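# Tuck chair under desk, park cart in yellow bay

## Task

Roll the office chair fully under the desk so it stands upright with every wheel on the floor; bring the utility cart into the yellow taped bay so all four wheels are inside the tape and none touch it; keep the desk roughly where it started, with its load still on top and nothing overhanging its edges; the robot must not tip over or finish leaning; at the end, release whatever is held and back the robot away.

## Robot and tools

ROBOT. TidyBot++: one wheeled base (0.54 m long, 0.50 m wide, 0.38 m tall, four powered casters) carrying a single seven-joint arm with a two-finger gripper. The shoulder sits 0.12 m ahead of the base centre, 0.68 m up. Arm segments: upper arm 0.42 m, forearm 0.31 m, hand 0.31 m. The arm begins folded, hand pointing down, sticking out at most 0.08 m ahead of the base. Cameras: base_camera (fixed on the base, looking forward and down) and wrist_camera (on the hand, looking where it points).

FRAMES. Base frame: origin on the floor below the base centre, x ahead, y to the left, z up, metres. hand_pose and target use it; the hand point is midway between the finger pads, its z axis along the fingers, fingers closing along its y axis. Odometry frame: the base frame as it was when the scene began; base_odometry (x, y in metres, heading in rad, left positive, -3.142 to 3.142) counts wheel turns only, so slip shows up as travel and drift of a few cm builds up.

move. One action per call; every motion in it starts at once. Arguments:
- base: object with any of translate_m (forward +, -2 to 2 m), strafe_m (left +, -2 to 2 m), rotate_rad (counter-clockwise from above +, -6.3 to 6.3). These are offsets from where the base last reported itself, along its axes at the start of the command, not positions.
- joints: absolute targets by name. joint_1_rad (any angle; positive is clockwise from above, the opposite sense to heading), joint_2_rad (-2.249 to 2.249, 0 = upper arm vertical, + leans forward), joint_3_rad (any), joint_4_rad (-2.579 to 2.579, elbow, 0 straight), joint_5_rad (any), joint_6_rad (-2.099 to 2.099, wrist), joint_7_rad (any, spins the hand), gripper_pos (0 open, about 85 mm gap, to 1 closed). Unlimited joints take the short way round; send steps under half a turn to go further.
- target: one list of seven numbers [x, y, z, qw, qx, qy, qz], an absolute hand pose in the base frame (metres, unit quaternion). With target, joints may only carry gripper_pos.
- speeds: caps for this action only: translate_m and strafe_m 0.05 to 0.5 m/s (give one value when both move), rotate_rad 0.1 to 1.57 rad/s.
- cameras: list of base_camera, wrist_camera or all; [] for none.
- blocking: true (default) returns when everything rests; false returns in about 0.5 s while motion continues. A later move overrides only the parts it names.
A move with no action just reports state and images. Unknown keys make a call invalid; out-of-range values get it refused, and a refusal or an uncommanded stop cancels the rest of your queued calls.

wait(seconds 0 to 10, cameras): lets time pass, returns early once moves settle. stop(cameras): brakes all running motions. zoom_image(camera, region [x0, y0, x1, y1] in pixels, at most 504 by 504): enlarges part of that camera's latest image. read_manual(section "licences"): licence text only. finished_scene(scene: current scene number): ends the scene irreversibly; the task must hold with the robot gone.

RESULTS. Each result gives base_odometry, base_tilt (degrees, forward and right lean positive), joint_positions, hand_pose, hand_target, motor_effort (percent of max, peak in brackets), motor temperatures, statuses and images in the order of the pictures line. Status words: done; moving; off_target (rested away from goal, may still press); contact_stop or time_out (an unrequested stop; target dropped); not_followed (a safety check withheld arm targets, with "joint command not followed" or "pose unreachable" and a cause); torque_fault (sensor limit hit, arm freezes 10 s); limit_stop_at_motor_heat (over-temperature, arm sags for 30 to 60 s). on_its_own lists unrequested robot behaviour. ARM HIT means the arm struck the base or itself. A blocked base may report done though short; trust images and odometry together.

HAND ACCURACY. target usually lands within about 3 cm; fix it by adding (wanted minus measured) to the last commanded xyz. Hold still by resending hand_target, not hand_pose. Loads make the arm sag. Poses low, forward and close to the base may miss or drive the arm into the chassis; unreachable poses wander up to 10 s then time_out.

CAUTIONS. Pushing furniture: drive slowly, push low on the object, and watch base_tilt and motor_effort. A hand snagged above about 0.6 m while the base moves can topple the robot; a sideways swing of an outstretched arm can too. Backing off or retracting the arm rights a slight lean. The arm does not avoid obstacles and keeps shoving when blocked. Avoid hard hits, slams, drops, releasing moving items, excessive squeeze on things resting on a surface, and long stretched or loaded holds that heat motors. Finish with gripper open and the robot moved away from chair, cart and desk.

Each tool is called after "Request:" in YAML: its name, and indented under it one key for each argument.

## Session

Request:
move:
  joints: {"joint_6_rad":-1.9}

Request:
move:
  base: {"rotate_rad":0.9}

Request:
move:
  base: {"rotate_rad":-1.8}

Scene clock: 1.30 s.
Motor temperatures (°C): [34 29 29 29 39 41 42]
move: not_followed
base_odometry: x=+0.000 y=+0.000 heading=+0.000
base_tilt: forward=+0.1 right=+0.1
base_status: not commanded
joint_positions: joint_1_rad=+0.026 joint_2_rad=-0.316 joint_3_rad=+3.119 joint_4_rad=-2.538 joint_5_rad=+0.036 joint_6_rad=-0.959 joint_7_rad=+1.566 gripper_pos=+0.000
joint_status: joint_6_rad not_followed (moved -0.106 of -1.047)
motor_effort: joint_1_rad=-1(1) joint_2_rad=+0(2) joint_3_rad=+0(0) joint_4_rad=+12(16) joint_5_rad=+1(2) joint_6_rad=+0(4) joint_7_rad=+0(0)
hand_pose: x=+0.2256 y=-0.0089 z=+0.5802 quat_wxyz=(+0.018, +1.000, +0.006, -0.020) (m; base frame)
hand_target: x=+0.2188 y=-0.0090 z=+0.5801 quat_wxyz=(+0.018, +0.999, +0.006, -0.031) (m; base frame)
hand_status: not commanded
pictures: base_camera, wrist_camera
joint command not followed: on one or more control steps a check withheld the commanded joint targets, and the robot was not sent them on those steps. On the call's last step the targets were still withheld.
cause: the commanded joint targets, or the way to them, would bring two parts of the arm too close to each other (the joints from joint_2_rad to joint_7_rad lie between them).
camera_calibration:
wrist_camera: T_world_to_cam=[[0.0208919, -0.999748, -0.00818284, 0.00282249], [-0.998991, -0.0212001, 0.0395797, 0.258866], [-0.0397433, 0.00734769, -0.999183, 0.722725], [0, 0, 0, 1]] pos_world=[0.28727, 0.00299941, 0.711912]

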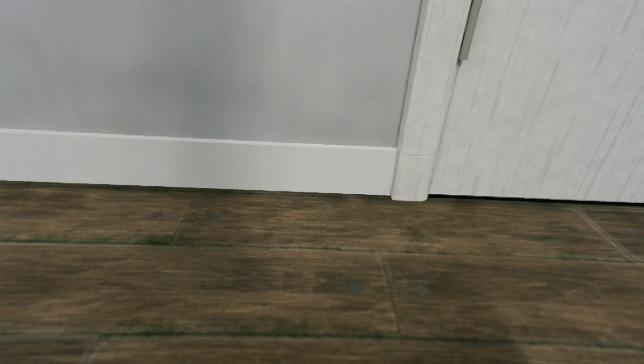

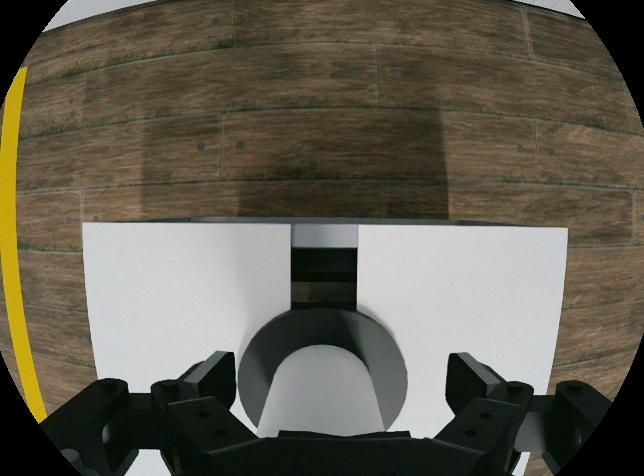

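Scene clock: 3.13 s.
Motor temperatures (°C): [34 29 29 29 39 41 42]
move: done
base_odometry: x=+0.000 y=+0.000 heading=+0.899
base_tilt: forward=+0.0 right=+0.1
base_status: done
joint_positions: joint_1_rad=+0.026 joint_2_rad=-0.316 joint_3_rad=+3.119 joint_4_rad=-2.538 joint_5_rad=+0.036 joint_6_rad=-0.959 joint_7_rad=+1.566 gripper_pos=+0.000
joint_status: not commanded
on_its_own: joint_6_rad still aims at your old target -1.900
motor_effort: joint_1_rad=+0(1) joint_2_rad=-1(1) joint_3_rad=+0(1) joint_4_rad=+12(12) joint_5_rad=+1(1) joint_6_rad=-1(1) joint_7_rad=+0(0)
hand_pose: x=+0.2256 y=-0.0089 z=+0.5802 quat_wxyz=(+0.018, +1.000, +0.006, -0.020) (m; base frame)
hand_target: x=+0.2188 y=-0.0090 z=+0.5801 quat_wxyz=(+0.018, +0.999, +0.006, -0.031) (m; base frame)
hand_status: not commanded
pictures: base_camera, wrist_camera
joint command not followed: on one or more control steps a check withheld the commanded joint targets, and the robot was not sent them on those steps. On the call's last step the targets were still withheld.
cause: the commanded joint targets, or the way to them, would bring two parts of the arm too close to each other (the joints from joint_2_rad to joint_7_rad lie between them).
camera_calibration:
wrist_camera: T_world_to_cam=[[0.0208919, -0.999748, -0.00818284, 0.00282249], [-0.998991, -0.0212001, 0.0395797, 0.258866], [-0.0397433, 0.00734769, -0.999183, 0.722725], [0, 0, 0, 1]] pos_world=[0.28727, 0.00299941, 0.711912]

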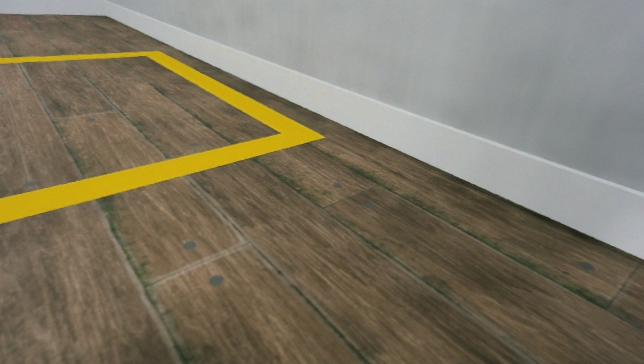

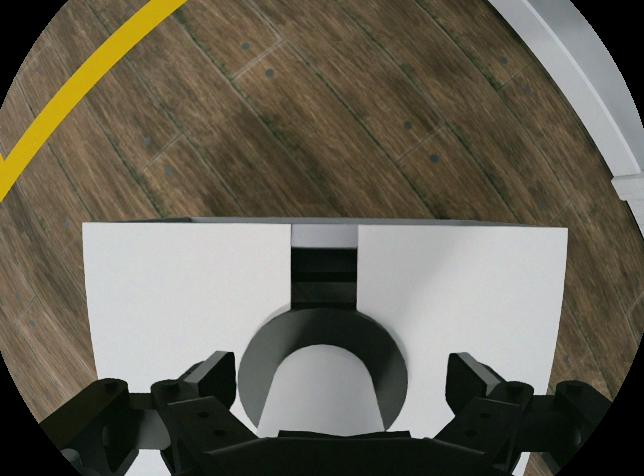

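Scene clock: 5.67 s.
Motor temperatures (°C): [34 29 29 29 39 41 42]
move: done
base_odometry: x=+0.000 y=+0.000 heading=-0.900
base_tilt: forward=+0.1 right=+0.1
base_status: done
joint_positions: joint_1_rad=+0.026 joint_2_rad=-0.316 joint_3_rad=+3.119 joint_4_rad=-2.538 joint_5_rad=+0.036 joint_6_rad=-0.959 joint_7_rad=+1.566 gripper_pos=+0.000
joint_status: not commanded
on_its_own: joint_6_rad still aims at your old target -1.900
motor_effort: joint_1_rad=+0(1) joint_2_rad=-1(1) joint_3_rad=+0(1) joint_4_rad=+11(12) joint_5_rad=+1(1) joint_6_rad=+0(1) joint_7_rad=+0(0)
hand_pose: x=+0.2256 y=-0.0089 z=+0.5802 quat_wxyz=(+0.018, +1.000, +0.006, -0.020) (m; base frame)
hand_target: x=+0.2188 y=-0.0090 z=+0.5801 quat_wxyz=(+0.018, +0.999, +0.006, -0.031) (m; base frame)
hand_status: not commanded
pictures: base_camera, wrist_camera
joint command not followed: on one or more control steps a check withheld the commanded joint targets, and the robot was not sent them on those steps. On the call's last step the targets were still withheld.
cause: the commanded joint targets, or the way to them, would bring two parts of the arm too close to each other (the joints from joint_2_rad to joint_7_rad lie between them).
camera_calibration:
wrist_camera: T_world_to_cam=[[0.0208919, -0.999748, -0.00818284, 0.00282249], [-0.998991, -0.0212001, 0.0395797, 0.258866], [-0.0397433, 0.00734769, -0.999183, 0.722725], [0, 0, 0, 1]] pos_world=[0.28727, 0.00299941, 0.711912]

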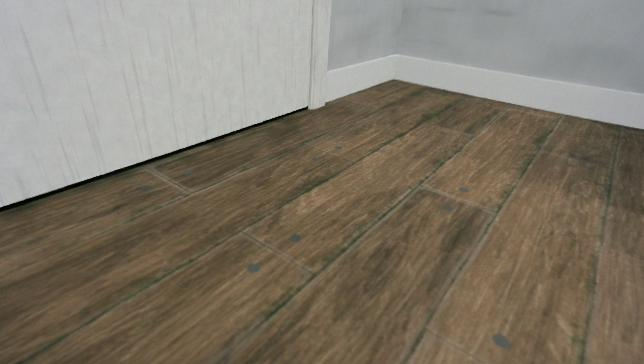

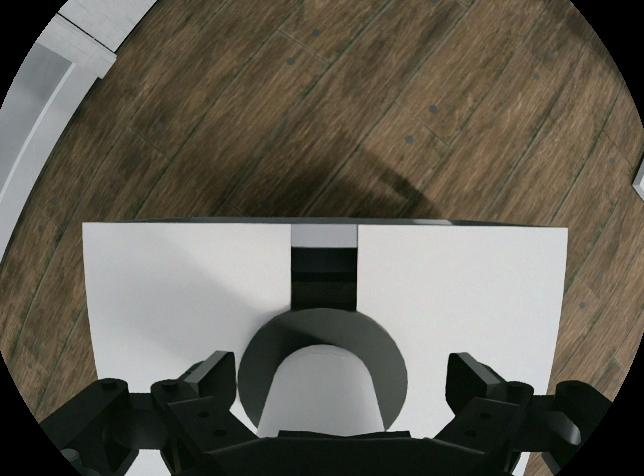

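Request:
move:
  joints: {"joint_6_rad":0.3,"joint_2_rad":-0.316,"joint_4_rad":-2.45}
  base: {"rotate_rad":-0.8}

Request:
move:
  base: {"rotate_rad":-1.2}

Request:
move:
  base: {"rotate_rad":-1.2}

Request:
move:
  base: {"rotate_rad":-1.1}

Scene clock: 8.53 s.
Motor temperatures (°C): [34 29 29 29 39 41 42]
move: done
base_odometry: x=+0.000 y=+0.000 heading=-1.699
base_tilt: forward=+0.0 right=+0.0
base_status: done
joint_positions: joint_1_rad=+0.026 joint_2_rad=-0.316 joint_3_rad=+3.119 joint_4_rad=-2.450 joint_5_rad=+0.036 joint_6_rad=+0.234 joint_7_rad=+1.566 gripper_pos=+0.000
joint_status: all done
motor_effort: joint_1_rad=+0(1) joint_2_rad=-7(7) joint_3_rad=+0(1) joint_4_rad=+18(18) joint_5_rad=+1(1) joint_6_rad=+8(8) joint_7_rad=+0(0)
hand_pose: x=+0.5484 y=+0.0029 z=+0.8128 quat_wxyz=(+0.010, +0.814, +0.015, +0.581) (m; base frame)
hand_target: x=+0.5544 y=+0.0037 z=+0.8327 quat_wxyz=(+0.009, +0.794, +0.015, +0.608) (m; base frame)
hand_status: not commanded
pictures: base_camera, wrist_camera
held back during your reply time, on 6 control steps: two parts of the arm were too close to each other, or the arm's last command would have brought them too close.
led back after a hold: the arm was led back toward your command in small steps, so it may still be short of it.
joint command not followed: on one or more control steps a check withheld the commanded joint targets, and the robot was not sent them on those steps.
cause: the commanded joint targets, or the way to them, would bring two parts of the arm too close to each other (the joints from joint_2_rad to joint_7_rad lie between them).
camera_calibration:
wrist_camera: T_world_to_cam=[[0.057267, -0.997954, 0.0284297, -0.0399277], [-0.322346, -0.0454339, -0.945531, 1.0021], [0.944888, 0.0449835, -0.324288, -0.120749], [0, 0, 0, 1]] pos_world=[0.439403, 0.0111148, 0.909491]

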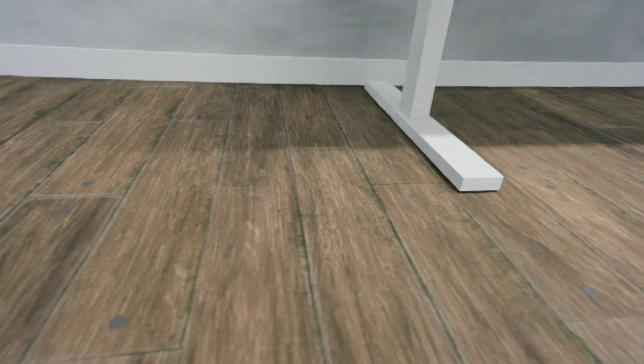

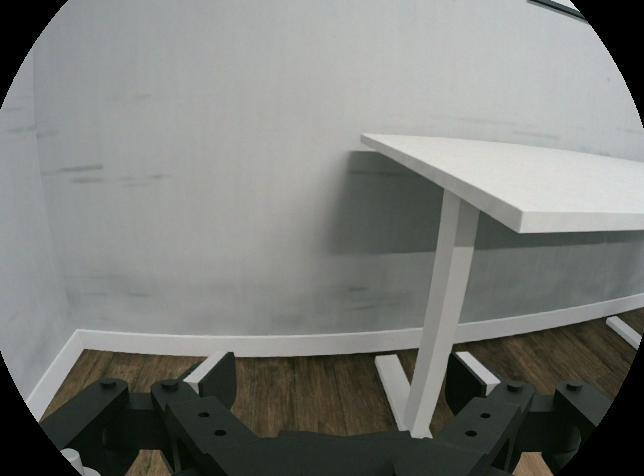

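Scene clock: 10.57 s.
Motor temperatures (°C): [34 29 29 29 39 41 42]
move: done
base_odometry: x=+0.000 y=+0.000 heading=-2.898
base_tilt: forward=+0.1 right=+0.2
base_status: done
joint_positions: joint_1_rad=+0.026 joint_2_rad=-0.316 joint_3_rad=+3.120 joint_4_rad=-2.450 joint_5_rad=+0.036 joint_6_rad=+0.236 joint_7_rad=+1.566 gripper_pos=+0.000
joint_status: not commanded
motor_effort: joint_1_rad=-1(1) joint_2_rad=-7(8) joint_3_rad=+0(2) joint_4_rad=+18(18) joint_5_rad=+0(1) joint_6_rad=+8(8) joint_7_rad=+0(0)
hand_pose: x=+0.5486 y=+0.0025 z=+0.8134 quat_wxyz=(+0.010, +0.813, +0.014, +0.582) (m; base frame)
hand_target: x=+0.5544 y=+0.0037 z=+0.8327 quat_wxyz=(+0.009, +0.794, +0.015, +0.608) (m; base frame)
hand_status: not commanded
pictures: base_camera, wrist_camera
camera_calibration:
wrist_camera: T_world_to_cam=[[0.0564756, -0.998004, 0.0282523, -0.0397358], [-0.320474, -0.0449207, -0.946192, 1.00222], [0.945572, 0.0443826, -0.322371, -0.122674], [0, 0, 0, 1]] pos_world=[0.439427, 0.0108087, 0.909871]

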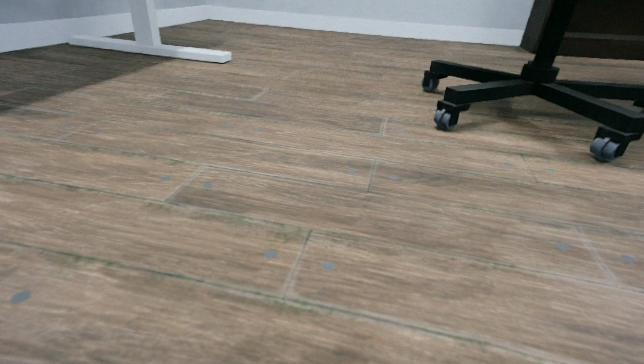

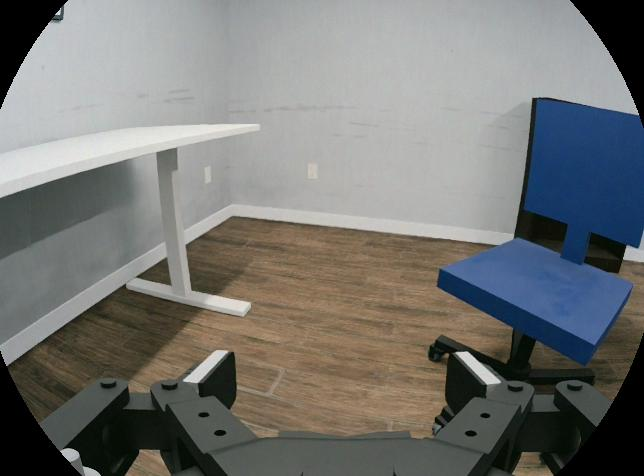

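Scene clock: 12.60 s.
Motor temperatures (°C): [34 29 29 29 39 41 42]
move: done
base_odometry: x=+0.000 y=+0.000 heading=+2.186
base_tilt: forward=+0.0 right=+0.1
base_status: done
joint_positions: joint_1_rad=+0.026 joint_2_rad=-0.316 joint_3_rad=+3.120 joint_4_rad=-2.450 joint_5_rad=+0.036 joint_6_rad=+0.236 joint_7_rad=+1.566 gripper_pos=+0.000
joint_status: not commanded
motor_effort: joint_1_rad=+0(1) joint_2_rad=-7(8) joint_3_rad=+0(2) joint_4_rad=+18(18) joint_5_rad=+1(1) joint_6_rad=+8(8) joint_7_rad=+0(1)
hand_pose: x=+0.5487 y=+0.0023 z=+0.8135 quat_wxyz=(+0.010, +0.813, +0.014, +0.582) (m; base frame)
hand_target: x=+0.5544 y=+0.0037 z=+0.8327 quat_wxyz=(+0.009, +0.794, +0.015, +0.608) (m; base frame)
hand_status: not commanded
pictures: base_camera, wrist_camera
camera_calibration:
wrist_camera: T_world_to_cam=[[0.0559488, -0.998038, 0.0280953, -0.0395707], [-0.320147, -0.0445865, -0.946318, 1.00225], [0.945714, 0.0439508, -0.322014, -0.123035], [0, 0, 0, 1]] pos_world=[0.439439, 0.0106014, 0.909945]

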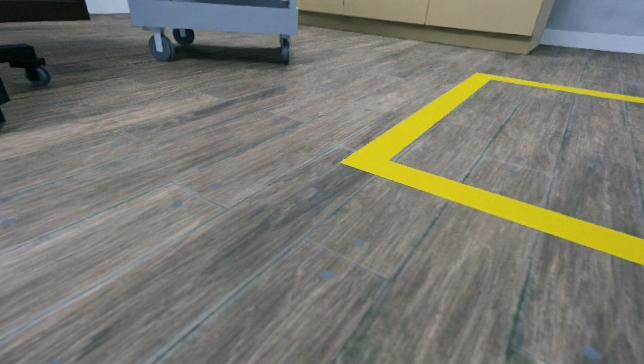

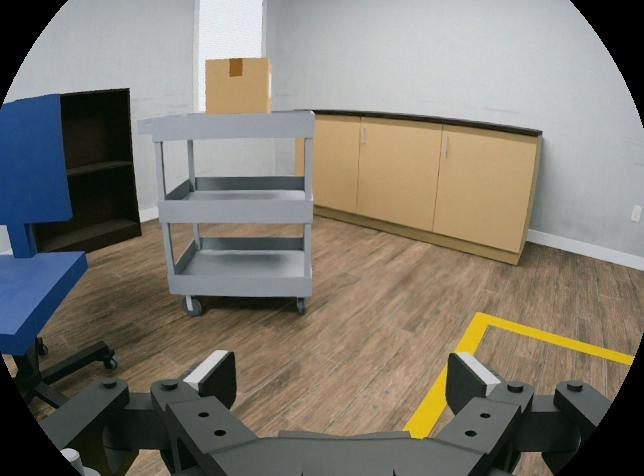

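Scene clock: 14.57 s.
Motor temperatures (°C): [34 29 29 29 39 41 42]
move: done
base_odometry: x=+0.000 y=+0.000 heading=+1.087
base_tilt: forward=+0.1 right=+0.0
base_status: done
joint_positions: joint_1_rad=+0.026 joint_2_rad=-0.316 joint_3_rad=+3.120 joint_4_rad=-2.450 joint_5_rad=+0.036 joint_6_rad=+0.236 joint_7_rad=+1.566 gripper_pos=+0.000
joint_status: not commanded
motor_effort: joint_1_rad=+0(1) joint_2_rad=-7(8) joint_3_rad=+0(2) joint_4_rad=+18(18) joint_5_rad=+1(1) joint_6_rad=+8(8) joint_7_rad=+0(0)
hand_pose: x=+0.5487 y=+0.0021 z=+0.8136 quat_wxyz=(+0.010, +0.813, +0.014, +0.582) (m; base frame)
hand_target: x=+0.5544 y=+0.0037 z=+0.8327 quat_wxyz=(+0.009, +0.794, +0.015, +0.608) (m; base frame)
hand_status: not commanded
pictures: base_camera, wrist_camera
camera_calibration:
wrist_camera: T_world_to_cam=[[0.0556152, -0.99806, 0.0279915, -0.0394619], [-0.320044, -0.0443756, -0.946363, 1.00227], [0.945769, 0.0436737, -0.321891, -0.123161], [0, 0, 0, 1]] pos_world=[0.439446, 0.0104698, 0.909971]

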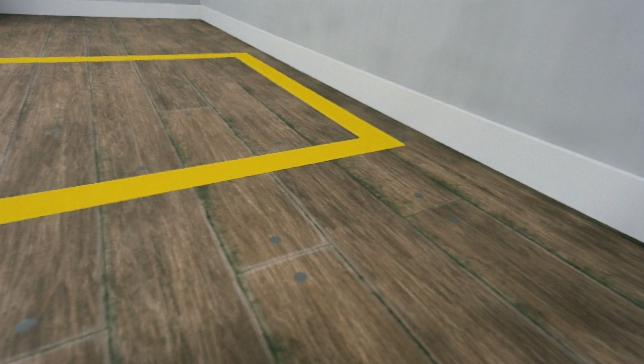

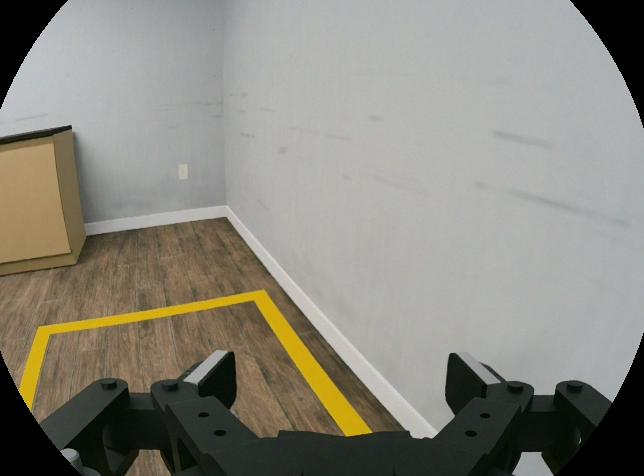

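Request:
move:
  base: {"rotate_rad":1.143}
  cameras: []

Request:
move:
  base: {"translate_m":0.8,"strafe_m":0.42}

Scene clock: 19.17 s.
Motor temperatures (°C): [34 29 29 29 39 41 42]
move: done
base_odometry: x=+0.000 y=+0.000 heading=+2.229
base_tilt: forward=+0.1 right=+0.0
base_status: done
joint_positions: joint_1_rad=+0.026 joint_2_rad=-0.316 joint_3_rad=+3.119 joint_4_rad=-2.450 joint_5_rad=+0.036 joint_6_rad=+0.236 joint_7_rad=+1.566 gripper_pos=+0.000
joint_status: not commanded
motor_effort: joint_1_rad=+0(2) joint_2_rad=-7(7) joint_3_rad=+0(1) joint_4_rad=+18(18) joint_5_rad=+0(1) joint_6_rad=+8(8) joint_7_rad=+0(0)
hand_pose: x=+0.5487 y=+0.0027 z=+0.8136 quat_wxyz=(+0.010, +0.813, +0.015, +0.582) (m; base frame)
hand_target: x=+0.5544 y=+0.0037 z=+0.8327 quat_wxyz=(+0.009, +0.794, +0.015, +0.608) (m; base frame)
hand_status: not commanded
pictures: none
No camera images: "cameras" was empty.

Scene clock: 22.13 s.
Motor temperatures (°C): [34 29 29 29 39 41 42]
move: done
base_odometry: x=-0.822 y=+0.376 heading=+2.229
base_tilt: forward=+0.0 right=+0.1
base_status: done
joint_positions: joint_1_rad=+0.026 joint_2_rad=-0.316 joint_3_rad=+3.119 joint_4_rad=-2.450 joint_5_rad=+0.036 joint_6_rad=+0.238 joint_7_rad=+1.566 gripper_pos=+0.000
joint_status: not commanded
motor_effort: joint_1_rad=+0(1) joint_2_rad=-6(9) joint_3_rad=+0(1) joint_4_rad=+18(19) joint_5_rad=+1(1) joint_6_rad=+8(8) joint_7_rad=+0(1)
hand_pose: x=+0.5488 y=+0.0028 z=+0.8142 quat_wxyz=(+0.010, +0.812, +0.015, +0.583) (m; base frame)
hand_target: x=+0.5544 y=+0.0037 z=+0.8327 quat_wxyz=(+0.009, +0.794, +0.015, +0.608) (m; base frame)
hand_status: not commanded
pictures: base_camera, wrist_camera
camera_calibration:
wrist_camera: T_world_to_cam=[[0.0569361, -0.99797, 0.0285209, -0.0400011], [-0.317927, -0.0452037, -0.947037, 1.00237], [0.946404, 0.044853, -0.319855, -0.125132], [0, 0, 0, 1]] pos_world=[0.439384, 0.0110035, 0.910398]

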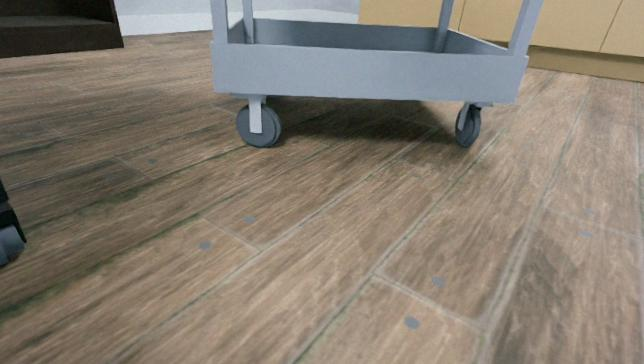

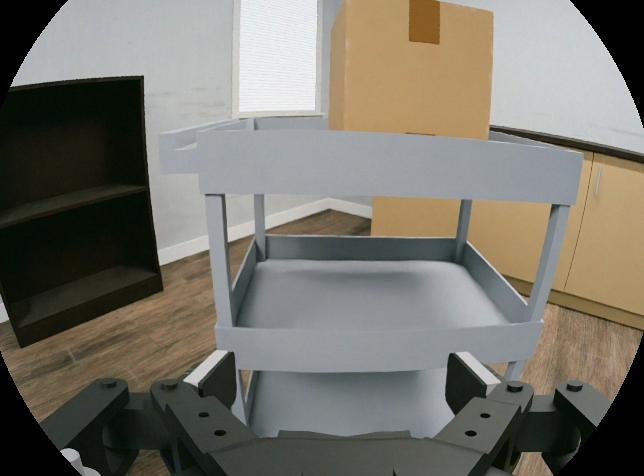

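Request:
move:
  joints: {"joint_1_rad":0,"joint_2_rad":0.26,"joint_3_rad":3.14,"joint_4_rad":-0.79,"joint_5_rad":0,"joint_6_rad":-2.06,"joint_7_rad":0}
  base: {"rotate_rad":0.08,"strafe_m":-0.08}

Scene clock: 26.47 s.
Motor temperatures (°C): [34 29 29 29 39 41 42]
move: done
base_odometry: x=-0.758 y=+0.425 heading=+2.310
base_tilt: forward=+0.1 right=+0.0
base_status: done
joint_positions: joint_1_rad=+0.026 joint_2_rad=+0.238 joint_3_rad=+3.126 joint_4_rad=-0.801 joint_5_rad=+0.035 joint_6_rad=-1.990 joint_7_rad=+0.087 gripper_pos=+0.000
joint_status: all done
motor_effort: joint_1_rad=+0(2) joint_2_rad=-23(23) joint_3_rad=+0(3) joint_4_rad=+14(20) joint_5_rad=+1(2) joint_6_rad=+1(9) joint_7_rad=+0(1)
hand_pose: x=+0.5237 y=-0.0140 z=+0.9409 quat_wxyz=(-0.027, +0.727, -0.685, +0.051) (m; base frame)
hand_target: x=+0.5097 y=+0.0019 z=+0.9337 quat_wxyz=(-0.011, +0.708, -0.706, +0.011) (m; base frame)
hand_status: not commanded
pictures: base_camera, wrist_camera
camera_calibration:
wrist_camera: T_world_to_cam=[[-0.985667, -0.0730333, -0.152072, 0.669945], [-0.0678505, 0.996933, -0.0390035, 0.142866], [0.154454, -0.0281264, -0.9876, 0.981976], [0, 0, 0, 1]] pos_world=[0.518367, -0.0658799, 1.07725]

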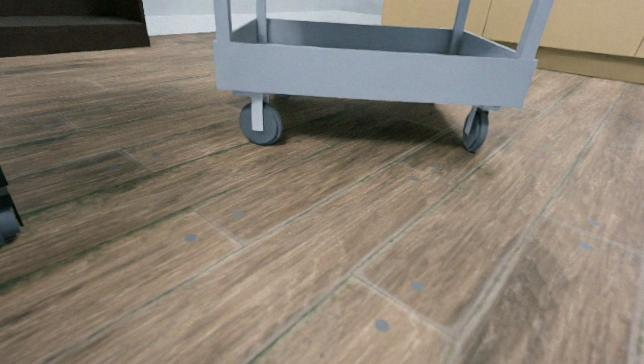

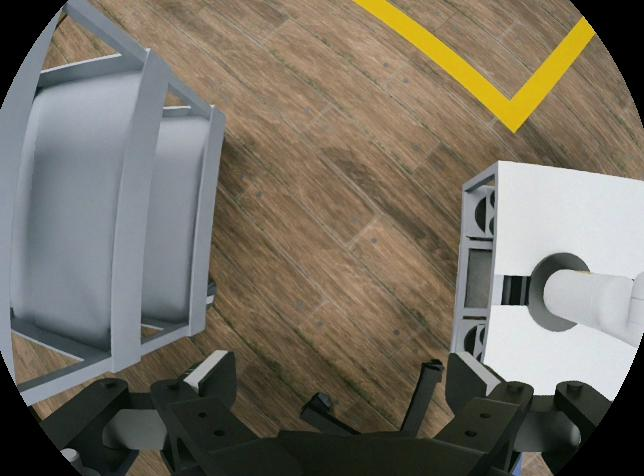

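Request:
move:
  joints: {"joint_6_rad":-1.4,"joint_1_rad":-0.03,"joint_5_rad":-0.03,"joint_7_rad":-0.08}

Scene clock: 29.70 s.
Motor temperatures (°C): [34 29 29 29 39 41 42]
move: done
base_odometry: x=-0.758 y=+0.425 heading=+2.310
base_tilt: forward=+0.1 right=+0.1
base_status: not commanded
joint_positions: joint_1_rad=-0.003 joint_2_rad=+0.243 joint_3_rad=+3.127 joint_4_rad=-0.796 joint_5_rad=+0.008 joint_6_rad=-1.456 joint_7_rad=+0.005 gripper_pos=+0.000
joint_status: all done
motor_effort: joint_1_rad=+0(2) joint_2_rad=-26(26) joint_3_rad=+0(1) joint_4_rad=+16(17) joint_5_rad=+1(2) joint_6_rad=+5(5) joint_7_rad=+0(1)
hand_pose: x=+0.6783 y=+0.0070 z=+1.0011 quat_wxyz=(-0.224, +0.677, -0.664, +0.225) (m; base frame)
hand_target: x=+0.6977 y=+0.0287 z=+1.0052 quat_wxyz=(-0.263, +0.651, -0.679, +0.215) (m; base frame)
hand_status: not commanded
pictures: base_camera, wrist_camera
camera_calibration:
wrist_camera: T_world_to_cam=[[-0.771109, -0.0278552, -0.636093, 1.17178], [-0.0241951, 0.999603, -0.014443, 0.0804938], [0.636243, 0.00425314, -0.771477, 0.474712], [0, 0, 0, 1]] pos_world=[0.603487, -0.0498406, 1.11275]

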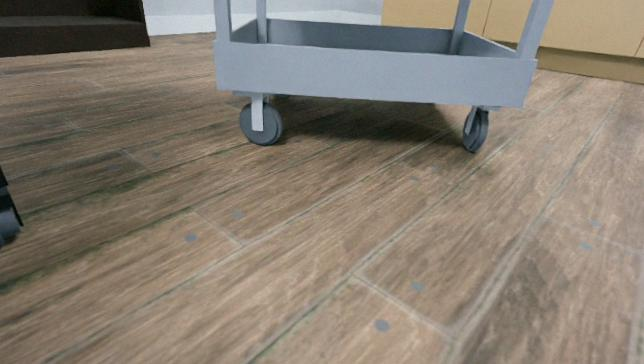

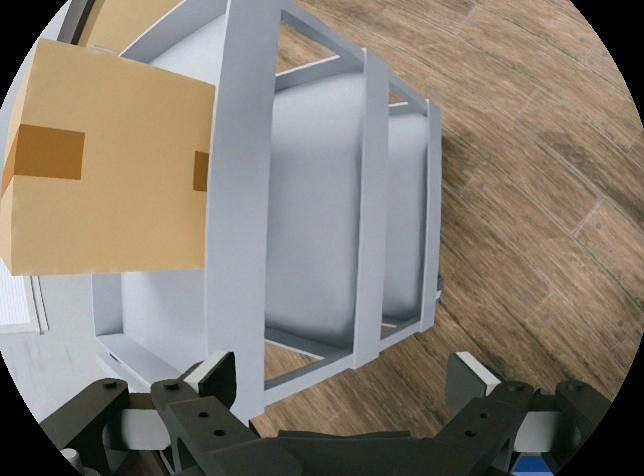

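Request:
move:
  joints: {"joint_2_rad":0.26,"joint_4_rad":-0.79,"joint_6_rad":-2.09}
  base: {"strafe_m":0.11}
  cameras: []

Request:
move:
  base: {"translate_m":0.38}
  speeds: {"translate_m":0.25}

Scene clock: 31.47 s.
Motor temperatures (°C): [34 29 29 29 39 41 42]
move: done
base_odometry: x=-0.840 y=+0.351 heading=+2.310
base_tilt: forward=+0.0 right=+0.1
base_status: done
joint_positions: joint_1_rad=-0.015 joint_2_rad=+0.246 joint_3_rad=+3.135 joint_4_rad=-0.795 joint_5_rad=+0.001 joint_6_rad=-2.032 joint_7_rad=+0.005 gripper_pos=+0.000
joint_status: all done
motor_effort: joint_1_rad=+0(4) joint_2_rad=-23(27) joint_3_rad=+0(2) joint_4_rad=+13(17) joint_5_rad=+1(2) joint_6_rad=+0(5) joint_7_rad=+0(1)
hand_pose: x=+0.5140 y=+0.0093 z=+0.9382 quat_wxyz=(-0.025, +0.716, -0.697, +0.024) (m; base frame)
hand_target: x=+0.4998 y=+0.0214 z=+0.9337 quat_wxyz=(-0.009, +0.695, -0.719, -0.009) (m; base frame)
hand_status: not commanded
pictures: none
No camera images: "cameras" was empty.

Scene clock: 33.63 s.
Motor temperatures (°C): [34 29 29 29 39 41 42]
move: done
base_odometry: x=-1.096 y=+0.632 heading=+2.310
base_tilt: forward=+0.0 right=+0.1
base_status: done
joint_positions: joint_1_rad=-0.015 joint_2_rad=+0.259 joint_3_rad=+3.135 joint_4_rad=-0.795 joint_5_rad=+0.000 joint_6_rad=-2.033 joint_7_rad=+0.005 gripper_pos=+0.000
joint_status: not commanded
motor_effort: joint_1_rad=+0(3) joint_2_rad=-24(27) joint_3_rad=+0(2) joint_4_rad=+14(14) joint_5_rad=+0(1) joint_6_rad=+0(1) joint_7_rad=+0(1)
hand_pose: x=+0.5169 y=+0.0095 z=+0.9331 quat_wxyz=(-0.020, +0.716, -0.697, +0.019) (m; base frame)
hand_target: x=+0.4998 y=+0.0214 z=+0.9337 quat_wxyz=(-0.009, +0.695, -0.719, -0.009) (m; base frame)
hand_status: not commanded
pictures: base_camera, wrist_camera
camera_calibration:
wrist_camera: T_world_to_cam=[[-0.994485, -0.0370581, -0.0981159, 0.617632], [-0.0371663, 0.999309, -0.000724574, 0.0669901], [0.098075, 0.00292603, -0.995175, 1.01191], [0, 0, 0, 1]] pos_world=[0.517472, -0.0470165, 1.06768]

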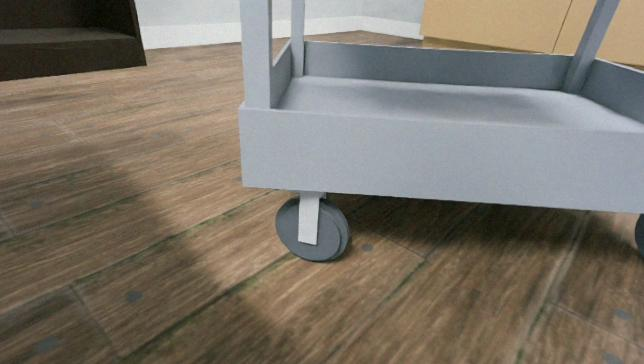

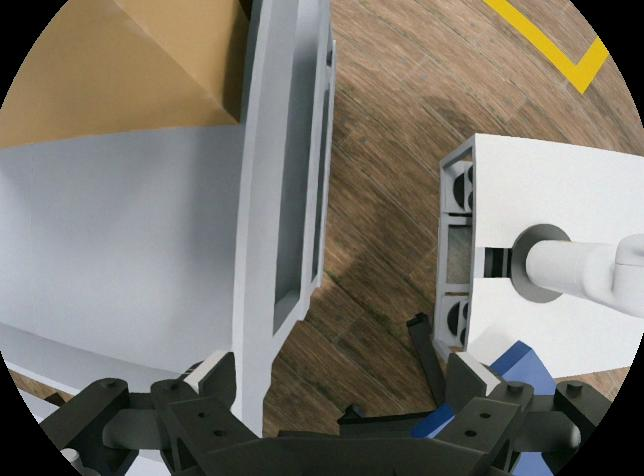

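Request:
move:
  base: {"translate_m":0.062,"strafe_m":-0.03}
  speeds: {"translate_m":0.15}
  cameras: []

Request:
move:
  joints: {"joint_2_rad":0.2,"joint_4_rad":-1.05,"joint_6_rad":-1.95}

Scene clock: 34.97 s.
Motor temperatures (°C): [34 29 29 29 39 41 42]
move: done
base_odometry: x=-1.116 y=+0.698 heading=+2.310
base_tilt: forward=+0.1 right=+0.1
base_status: done
joint_positions: joint_1_rad=-0.015 joint_2_rad=+0.258 joint_3_rad=+3.135 joint_4_rad=-0.795 joint_5_rad=+0.000 joint_6_rad=-2.033 joint_7_rad=+0.005 gripper_pos=+0.000
joint_status: not commanded
motor_effort: joint_1_rad=+0(1) joint_2_rad=-23(26) joint_3_rad=+0(1) joint_4_rad=+14(14) joint_5_rad=+1(1) joint_6_rad=+0(1) joint_7_rad=+0(0)
hand_pose: x=+0.5166 y=+0.0096 z=+0.9336 quat_wxyz=(-0.021, +0.716, -0.697, +0.019) (m; base frame)
hand_target: x=+0.4998 y=+0.0214 z=+0.9337 quat_wxyz=(-0.009, +0.695, -0.719, -0.009) (m; base frame)
hand_status: not commanded
pictures: none
No camera images: "cameras" was empty.

Scene clock: 36.27 s.
Motor temperatures (°C): [34 29 29 29 39 41 42]
move: done
base_odometry: x=-1.116 y=+0.698 heading=+2.310
base_tilt: forward=+0.1 right=+0.1
base_status: not commanded
joint_positions: joint_1_rad=-0.015 joint_2_rad=+0.215 joint_3_rad=+3.135 joint_4_rad=-1.028 joint_5_rad=+0.000 joint_6_rad=-2.010 joint_7_rad=+0.005 gripper_pos=+0.000
joint_status: all done
motor_effort: joint_1_rad=+0(1) joint_2_rad=-22(24) joint_3_rad=-1(1) joint_4_rad=+14(15) joint_5_rad=+1(1) joint_6_rad=-1(2) joint_7_rad=+0(0)
hand_pose: x=+0.4717 y=+0.0088 z=+0.8847 quat_wxyz=(+0.039, +0.716, -0.696, -0.040) (m; base frame)
hand_target: x=+0.4822 y=+0.0214 z=+0.8827 quat_wxyz=(+0.012, +0.693, -0.720, -0.030) (m; base frame)
hand_status: not commanded
pictures: base_camera, wrist_camera
camera_calibration:
wrist_camera: T_world_to_cam=[[-0.996992, -0.0375381, 0.0678104, 0.422369], [-0.0375016, 0.999295, 0.00181129, 0.0639421], [-0.0678305, -0.000737152, -0.997697, 1.04869], [0, 0, 0, 1]] pos_world=[0.494629, -0.0472691, 1.01752]

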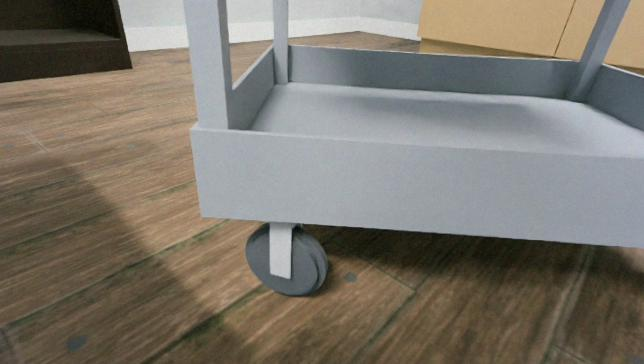

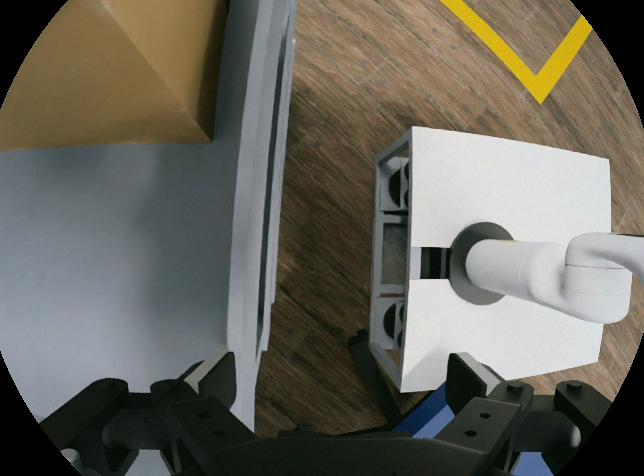

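Request:
move:
  joints: {"joint_6_rad":-1.82}

Scene clock: 36.93 s.
Motor temperatures (°C): [34 29 29 29 39 41 42]
move: done
base_odometry: x=-1.116 y=+0.698 heading=+2.310
base_tilt: forward=+0.1 right=+0.1
base_status: not commanded
joint_positions: joint_1_rad=-0.015 joint_2_rad=+0.211 joint_3_rad=+3.135 joint_4_rad=-1.029 joint_5_rad=+0.000 joint_6_rad=-1.865 joint_7_rad=+0.005 gripper_pos=+0.000
joint_status: all done
motor_effort: joint_1_rad=-1(1) joint_2_rad=-22(25) joint_3_rad=-1(1) joint_4_rad=+14(15) joint_5_rad=+0(1) joint_6_rad=+0(2) joint_7_rad=+0(0)
hand_pose: x=+0.5155 y=+0.0098 z=+0.8842 quat_wxyz=(-0.013, +0.716, -0.697, +0.012) (m; base frame)
hand_target: x=+0.5226 y=+0.0231 z=+0.8830 quat_wxyz=(-0.036, +0.692, -0.721, +0.013) (m; base frame)
hand_status: not commanded
pictures: base_camera, wrist_camera
camera_calibration:
wrist_camera: T_world_to_cam=[[-0.996133, -0.0372991, -0.0795447, 0.595952], [-0.0373761, 0.999301, -0.000520383, 0.0666169], [0.0795086, 0.0024547, -0.996831, 0.974414], [0, 0, 0, 1]] pos_world=[0.518663, -0.0467338, 1.01877]

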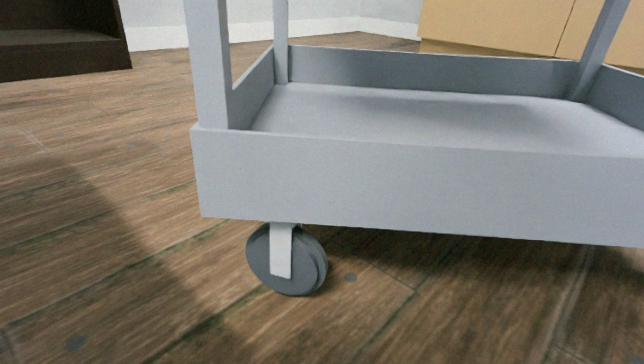

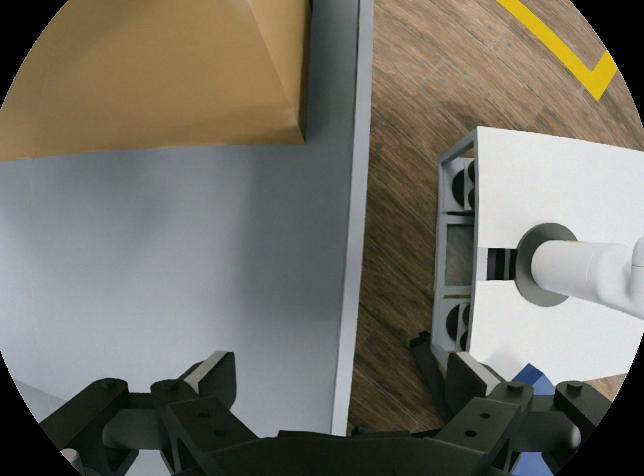

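Request:
move:
  joints: {"joint_2_rad":0.165,"joint_4_rad":-1.23,"joint_6_rad":-1.72}
  cameras: []

Request:
move:
  joints: {"gripper_pos":0.9}

Scene clock: 38.17 s.
Motor temperatures (°C): [34 29 29 29 39 41 42]
move: done
base_odometry: x=-1.116 y=+0.698 heading=+2.310
base_tilt: forward=+0.1 right=+0.1
base_status: not commanded
joint_positions: joint_1_rad=-0.015 joint_2_rad=+0.181 joint_3_rad=+3.135 joint_4_rad=-1.208 joint_5_rad=+0.000 joint_6_rad=-1.788 joint_7_rad=+0.005 gripper_pos=+0.000
joint_status: all done
motor_effort: joint_1_rad=+0(1) joint_2_rad=-22(23) joint_3_rad=+0(1) joint_4_rad=+15(16) joint_5_rad=+1(1) joint_6_rad=-1(1) joint_7_rad=+0(1)
hand_pose: x=+0.4926 y=+0.0094 z=+0.8413 quat_wxyz=(+0.012, +0.717, -0.697, -0.013) (m; base frame)
hand_target: x=+0.5053 y=+0.0228 z=+0.8408 quat_wxyz=(-0.020, +0.691, -0.722, -0.002) (m; base frame)
hand_status: not commanded
pictures: none
No camera images: "cameras" was empty.

Scene clock: 39.20 s.
Motor temperatures (°C): [34 29 29 29 39 41 42]
move: done
base_odometry: x=-1.116 y=+0.698 heading=+2.310
base_tilt: forward=+0.0 right=+0.1
base_status: not commanded
joint_positions: joint_1_rad=-0.015 joint_2_rad=+0.178 joint_3_rad=+3.135 joint_4_rad=-1.203 joint_5_rad=+0.000 joint_6_rad=-1.726 joint_7_rad=+0.003 gripper_pos=+0.899
joint_status: all done
motor_effort: joint_1_rad=-1(1) joint_2_rad=-24(24) joint_3_rad=-1(1) joint_4_rad=+11(15) joint_5_rad=+0(1) joint_6_rad=-7(8) joint_7_rad=+0(1)
hand_pose: x=+0.5125 y=+0.0099 z=+0.8441 quat_wxyz=(-0.013, +0.716, -0.698, +0.011) (m; base frame)
hand_target: x=+0.5053 y=+0.0228 z=+0.8408 quat_wxyz=(-0.020, +0.691, -0.722, -0.002) (m; base frame)
hand_status: not commanded
pictures: base_camera, wrist_camera
camera_calibration:
wrist_camera: T_world_to_cam=[[-0.996369, -0.0356768, -0.0773044, 0.588001], [-0.0357577, 0.99936, -0.000338341, 0.0653635], [0.077267, 0.00242711, -0.997007, 0.935908], [0, 0, 0, 1]] pos_world=[0.515888, -0.0466153, 0.978585]

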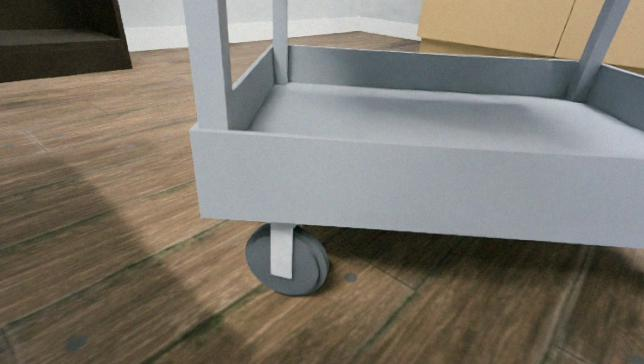

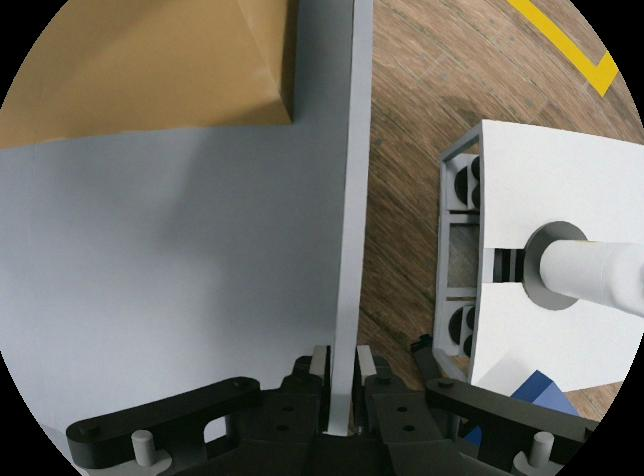

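Request:
move:
  joints: {"gripper_pos":1}
  cameras: []

Request:
move:
  base: {"translate_m":-0.22,"strafe_m":-0.25}
  speeds: {"translate_m":0.15}

Scene clock: 40.13 s.
Motor temperatures (°C): [34 29 29 29 39 41 42]
move: off_target
base_odometry: x=-1.116 y=+0.698 heading=+2.310
base_tilt: forward=+0.0 right=+0.0
base_status: not commanded
joint_positions: joint_1_rad=-0.015 joint_2_rad=+0.177 joint_3_rad=+3.138 joint_4_rad=-1.204 joint_5_rad=-0.002 joint_6_rad=-1.724 joint_7_rad=-0.029 gripper_pos=+0.948
joint_status: gripper_pos off_target (ended at +0.948, target +1.000)
motor_effort: joint_1_rad=-1(2) joint_2_rad=-22(24) joint_3_rad=-2(3) joint_4_rad=+11(14) joint_5_rad=+0(1) joint_6_rad=-4(9) joint_7_rad=+3(5)
hand_pose: x=+0.5130 y=+0.0094 z=+0.8442 quat_wxyz=(-0.014, +0.704, -0.710, +0.012) (m; base frame)
hand_target: x=+0.5053 y=+0.0228 z=+0.8408 quat_wxyz=(-0.020, +0.691, -0.722, -0.002) (m; base frame)
hand_status: not commanded
pictures: none
No camera images: "cameras" was empty.

Scene clock: 43.20 s.
Motor temperatures (°C): [34 29 29 29 39 41 42]
move: done
base_odometry: x=-0.783 y=+0.704 heading=+2.310
base_tilt: forward=+0.1 right=+0.1
base_status: done
joint_positions: joint_1_rad=-0.088 joint_2_rad=+0.164 joint_3_rad=+3.103 joint_4_rad=-1.222 joint_5_rad=-0.047 joint_6_rad=-1.719 joint_7_rad=-0.029 gripper_pos=+0.948
joint_status: not commanded
motor_effort: joint_1_rad=+5(18) joint_2_rad=-20(27) joint_3_rad=+4(15) joint_4_rad=+17(18) joint_5_rad=+0(10) joint_6_rad=+5(8) joint_7_rad=-6(11)
hand_pose: x=+0.5025 y=+0.0633 z=+0.8440 quat_wxyz=(-0.031, +0.743, -0.669, -0.008) (m; base frame)
hand_target: x=+0.5053 y=+0.0228 z=+0.8408 quat_wxyz=(-0.020, +0.691, -0.722, -0.002) (m; base frame)
hand_status: not commanded
pictures: base_camera, wrist_camera
camera_calibration:
wrist_camera: T_world_to_cam=[[-0.990717, -0.111042, -0.0784171, 0.582814], [-0.115241, 0.992017, 0.0512064, 0.0085162], [0.072105, 0.0597679, -0.995605, 0.934277], [0, 0, 0, 1]] pos_world=[0.511019, 0.000428914, 0.975437]

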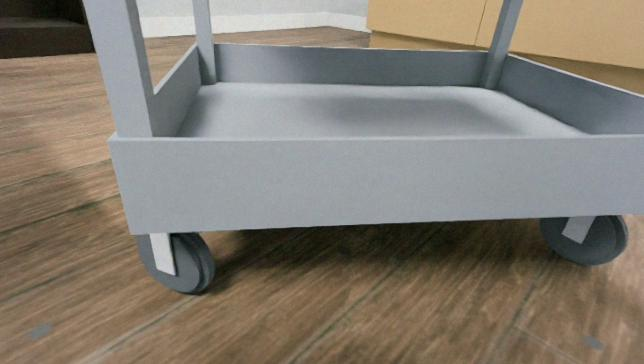

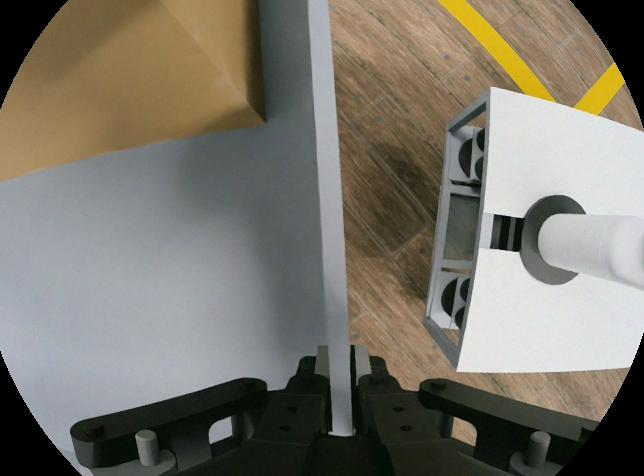

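Request:
move:
  base: {"translate_m":-0.46,"strafe_m":-0.503,"rotate_rad":-0.74}
  speeds: {"translate_m":0.17,"rotate_rad":0.22}

Scene clock: 48.07 s.
Motor temperatures (°C): [34 29 29 29 39 41 42]
move: done
base_odometry: x=-0.101 y=+0.703 heading=+1.570
base_tilt: forward=+0.0 right=+0.1
base_status: done
joint_positions: joint_1_rad=-0.034 joint_2_rad=+0.172 joint_3_rad=+3.144 joint_4_rad=-1.212 joint_5_rad=-0.045 joint_6_rad=-1.717 joint_7_rad=-0.021 gripper_pos=+0.948
joint_status: not commanded
motor_effort: joint_1_rad=-3(21) joint_2_rad=-22(27) joint_3_rad=-2(18) joint_4_rad=+13(18) joint_5_rad=+1(11) joint_6_rad=-1(9) joint_7_rad=-3(17)
hand_pose: x=+0.5119 y=+0.0276 z=+0.8442 quat_wxyz=(-0.030, +0.713, -0.700, -0.002) (m; base frame)
hand_target: x=+0.5053 y=+0.0228 z=+0.8408 quat_wxyz=(-0.020, +0.691, -0.722, -0.002) (m; base frame)
hand_status: not commanded
pictures: base_camera, wrist_camera
camera_calibration:
wrist_camera: T_world_to_cam=[[-0.996141, -0.0253231, -0.0840404, 0.593308], [-0.028986, 0.998669, 0.0426546, 0.00793956], [0.0828484, 0.0449259, -0.995549, 0.930739], [0, 0, 0, 1]] pos_world=[0.514138, -0.0347189, 0.97612]

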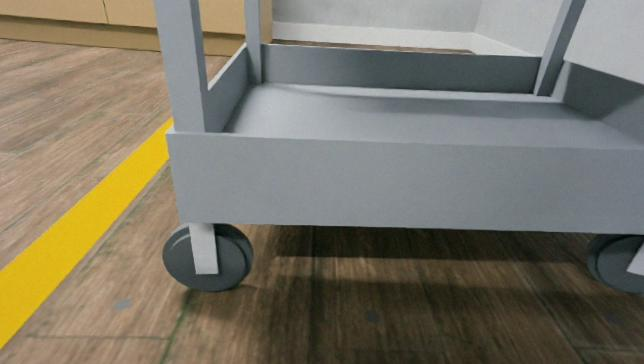

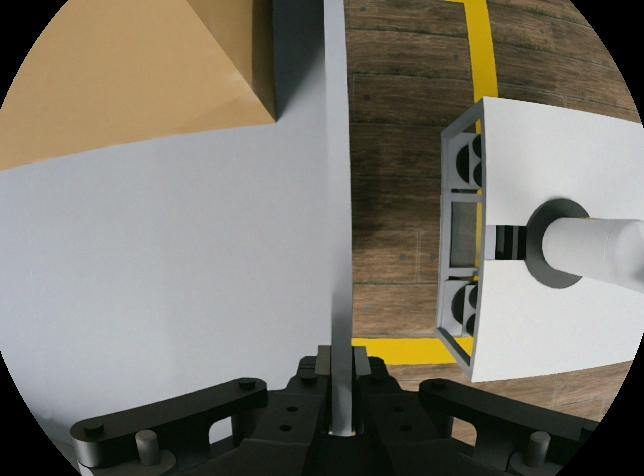

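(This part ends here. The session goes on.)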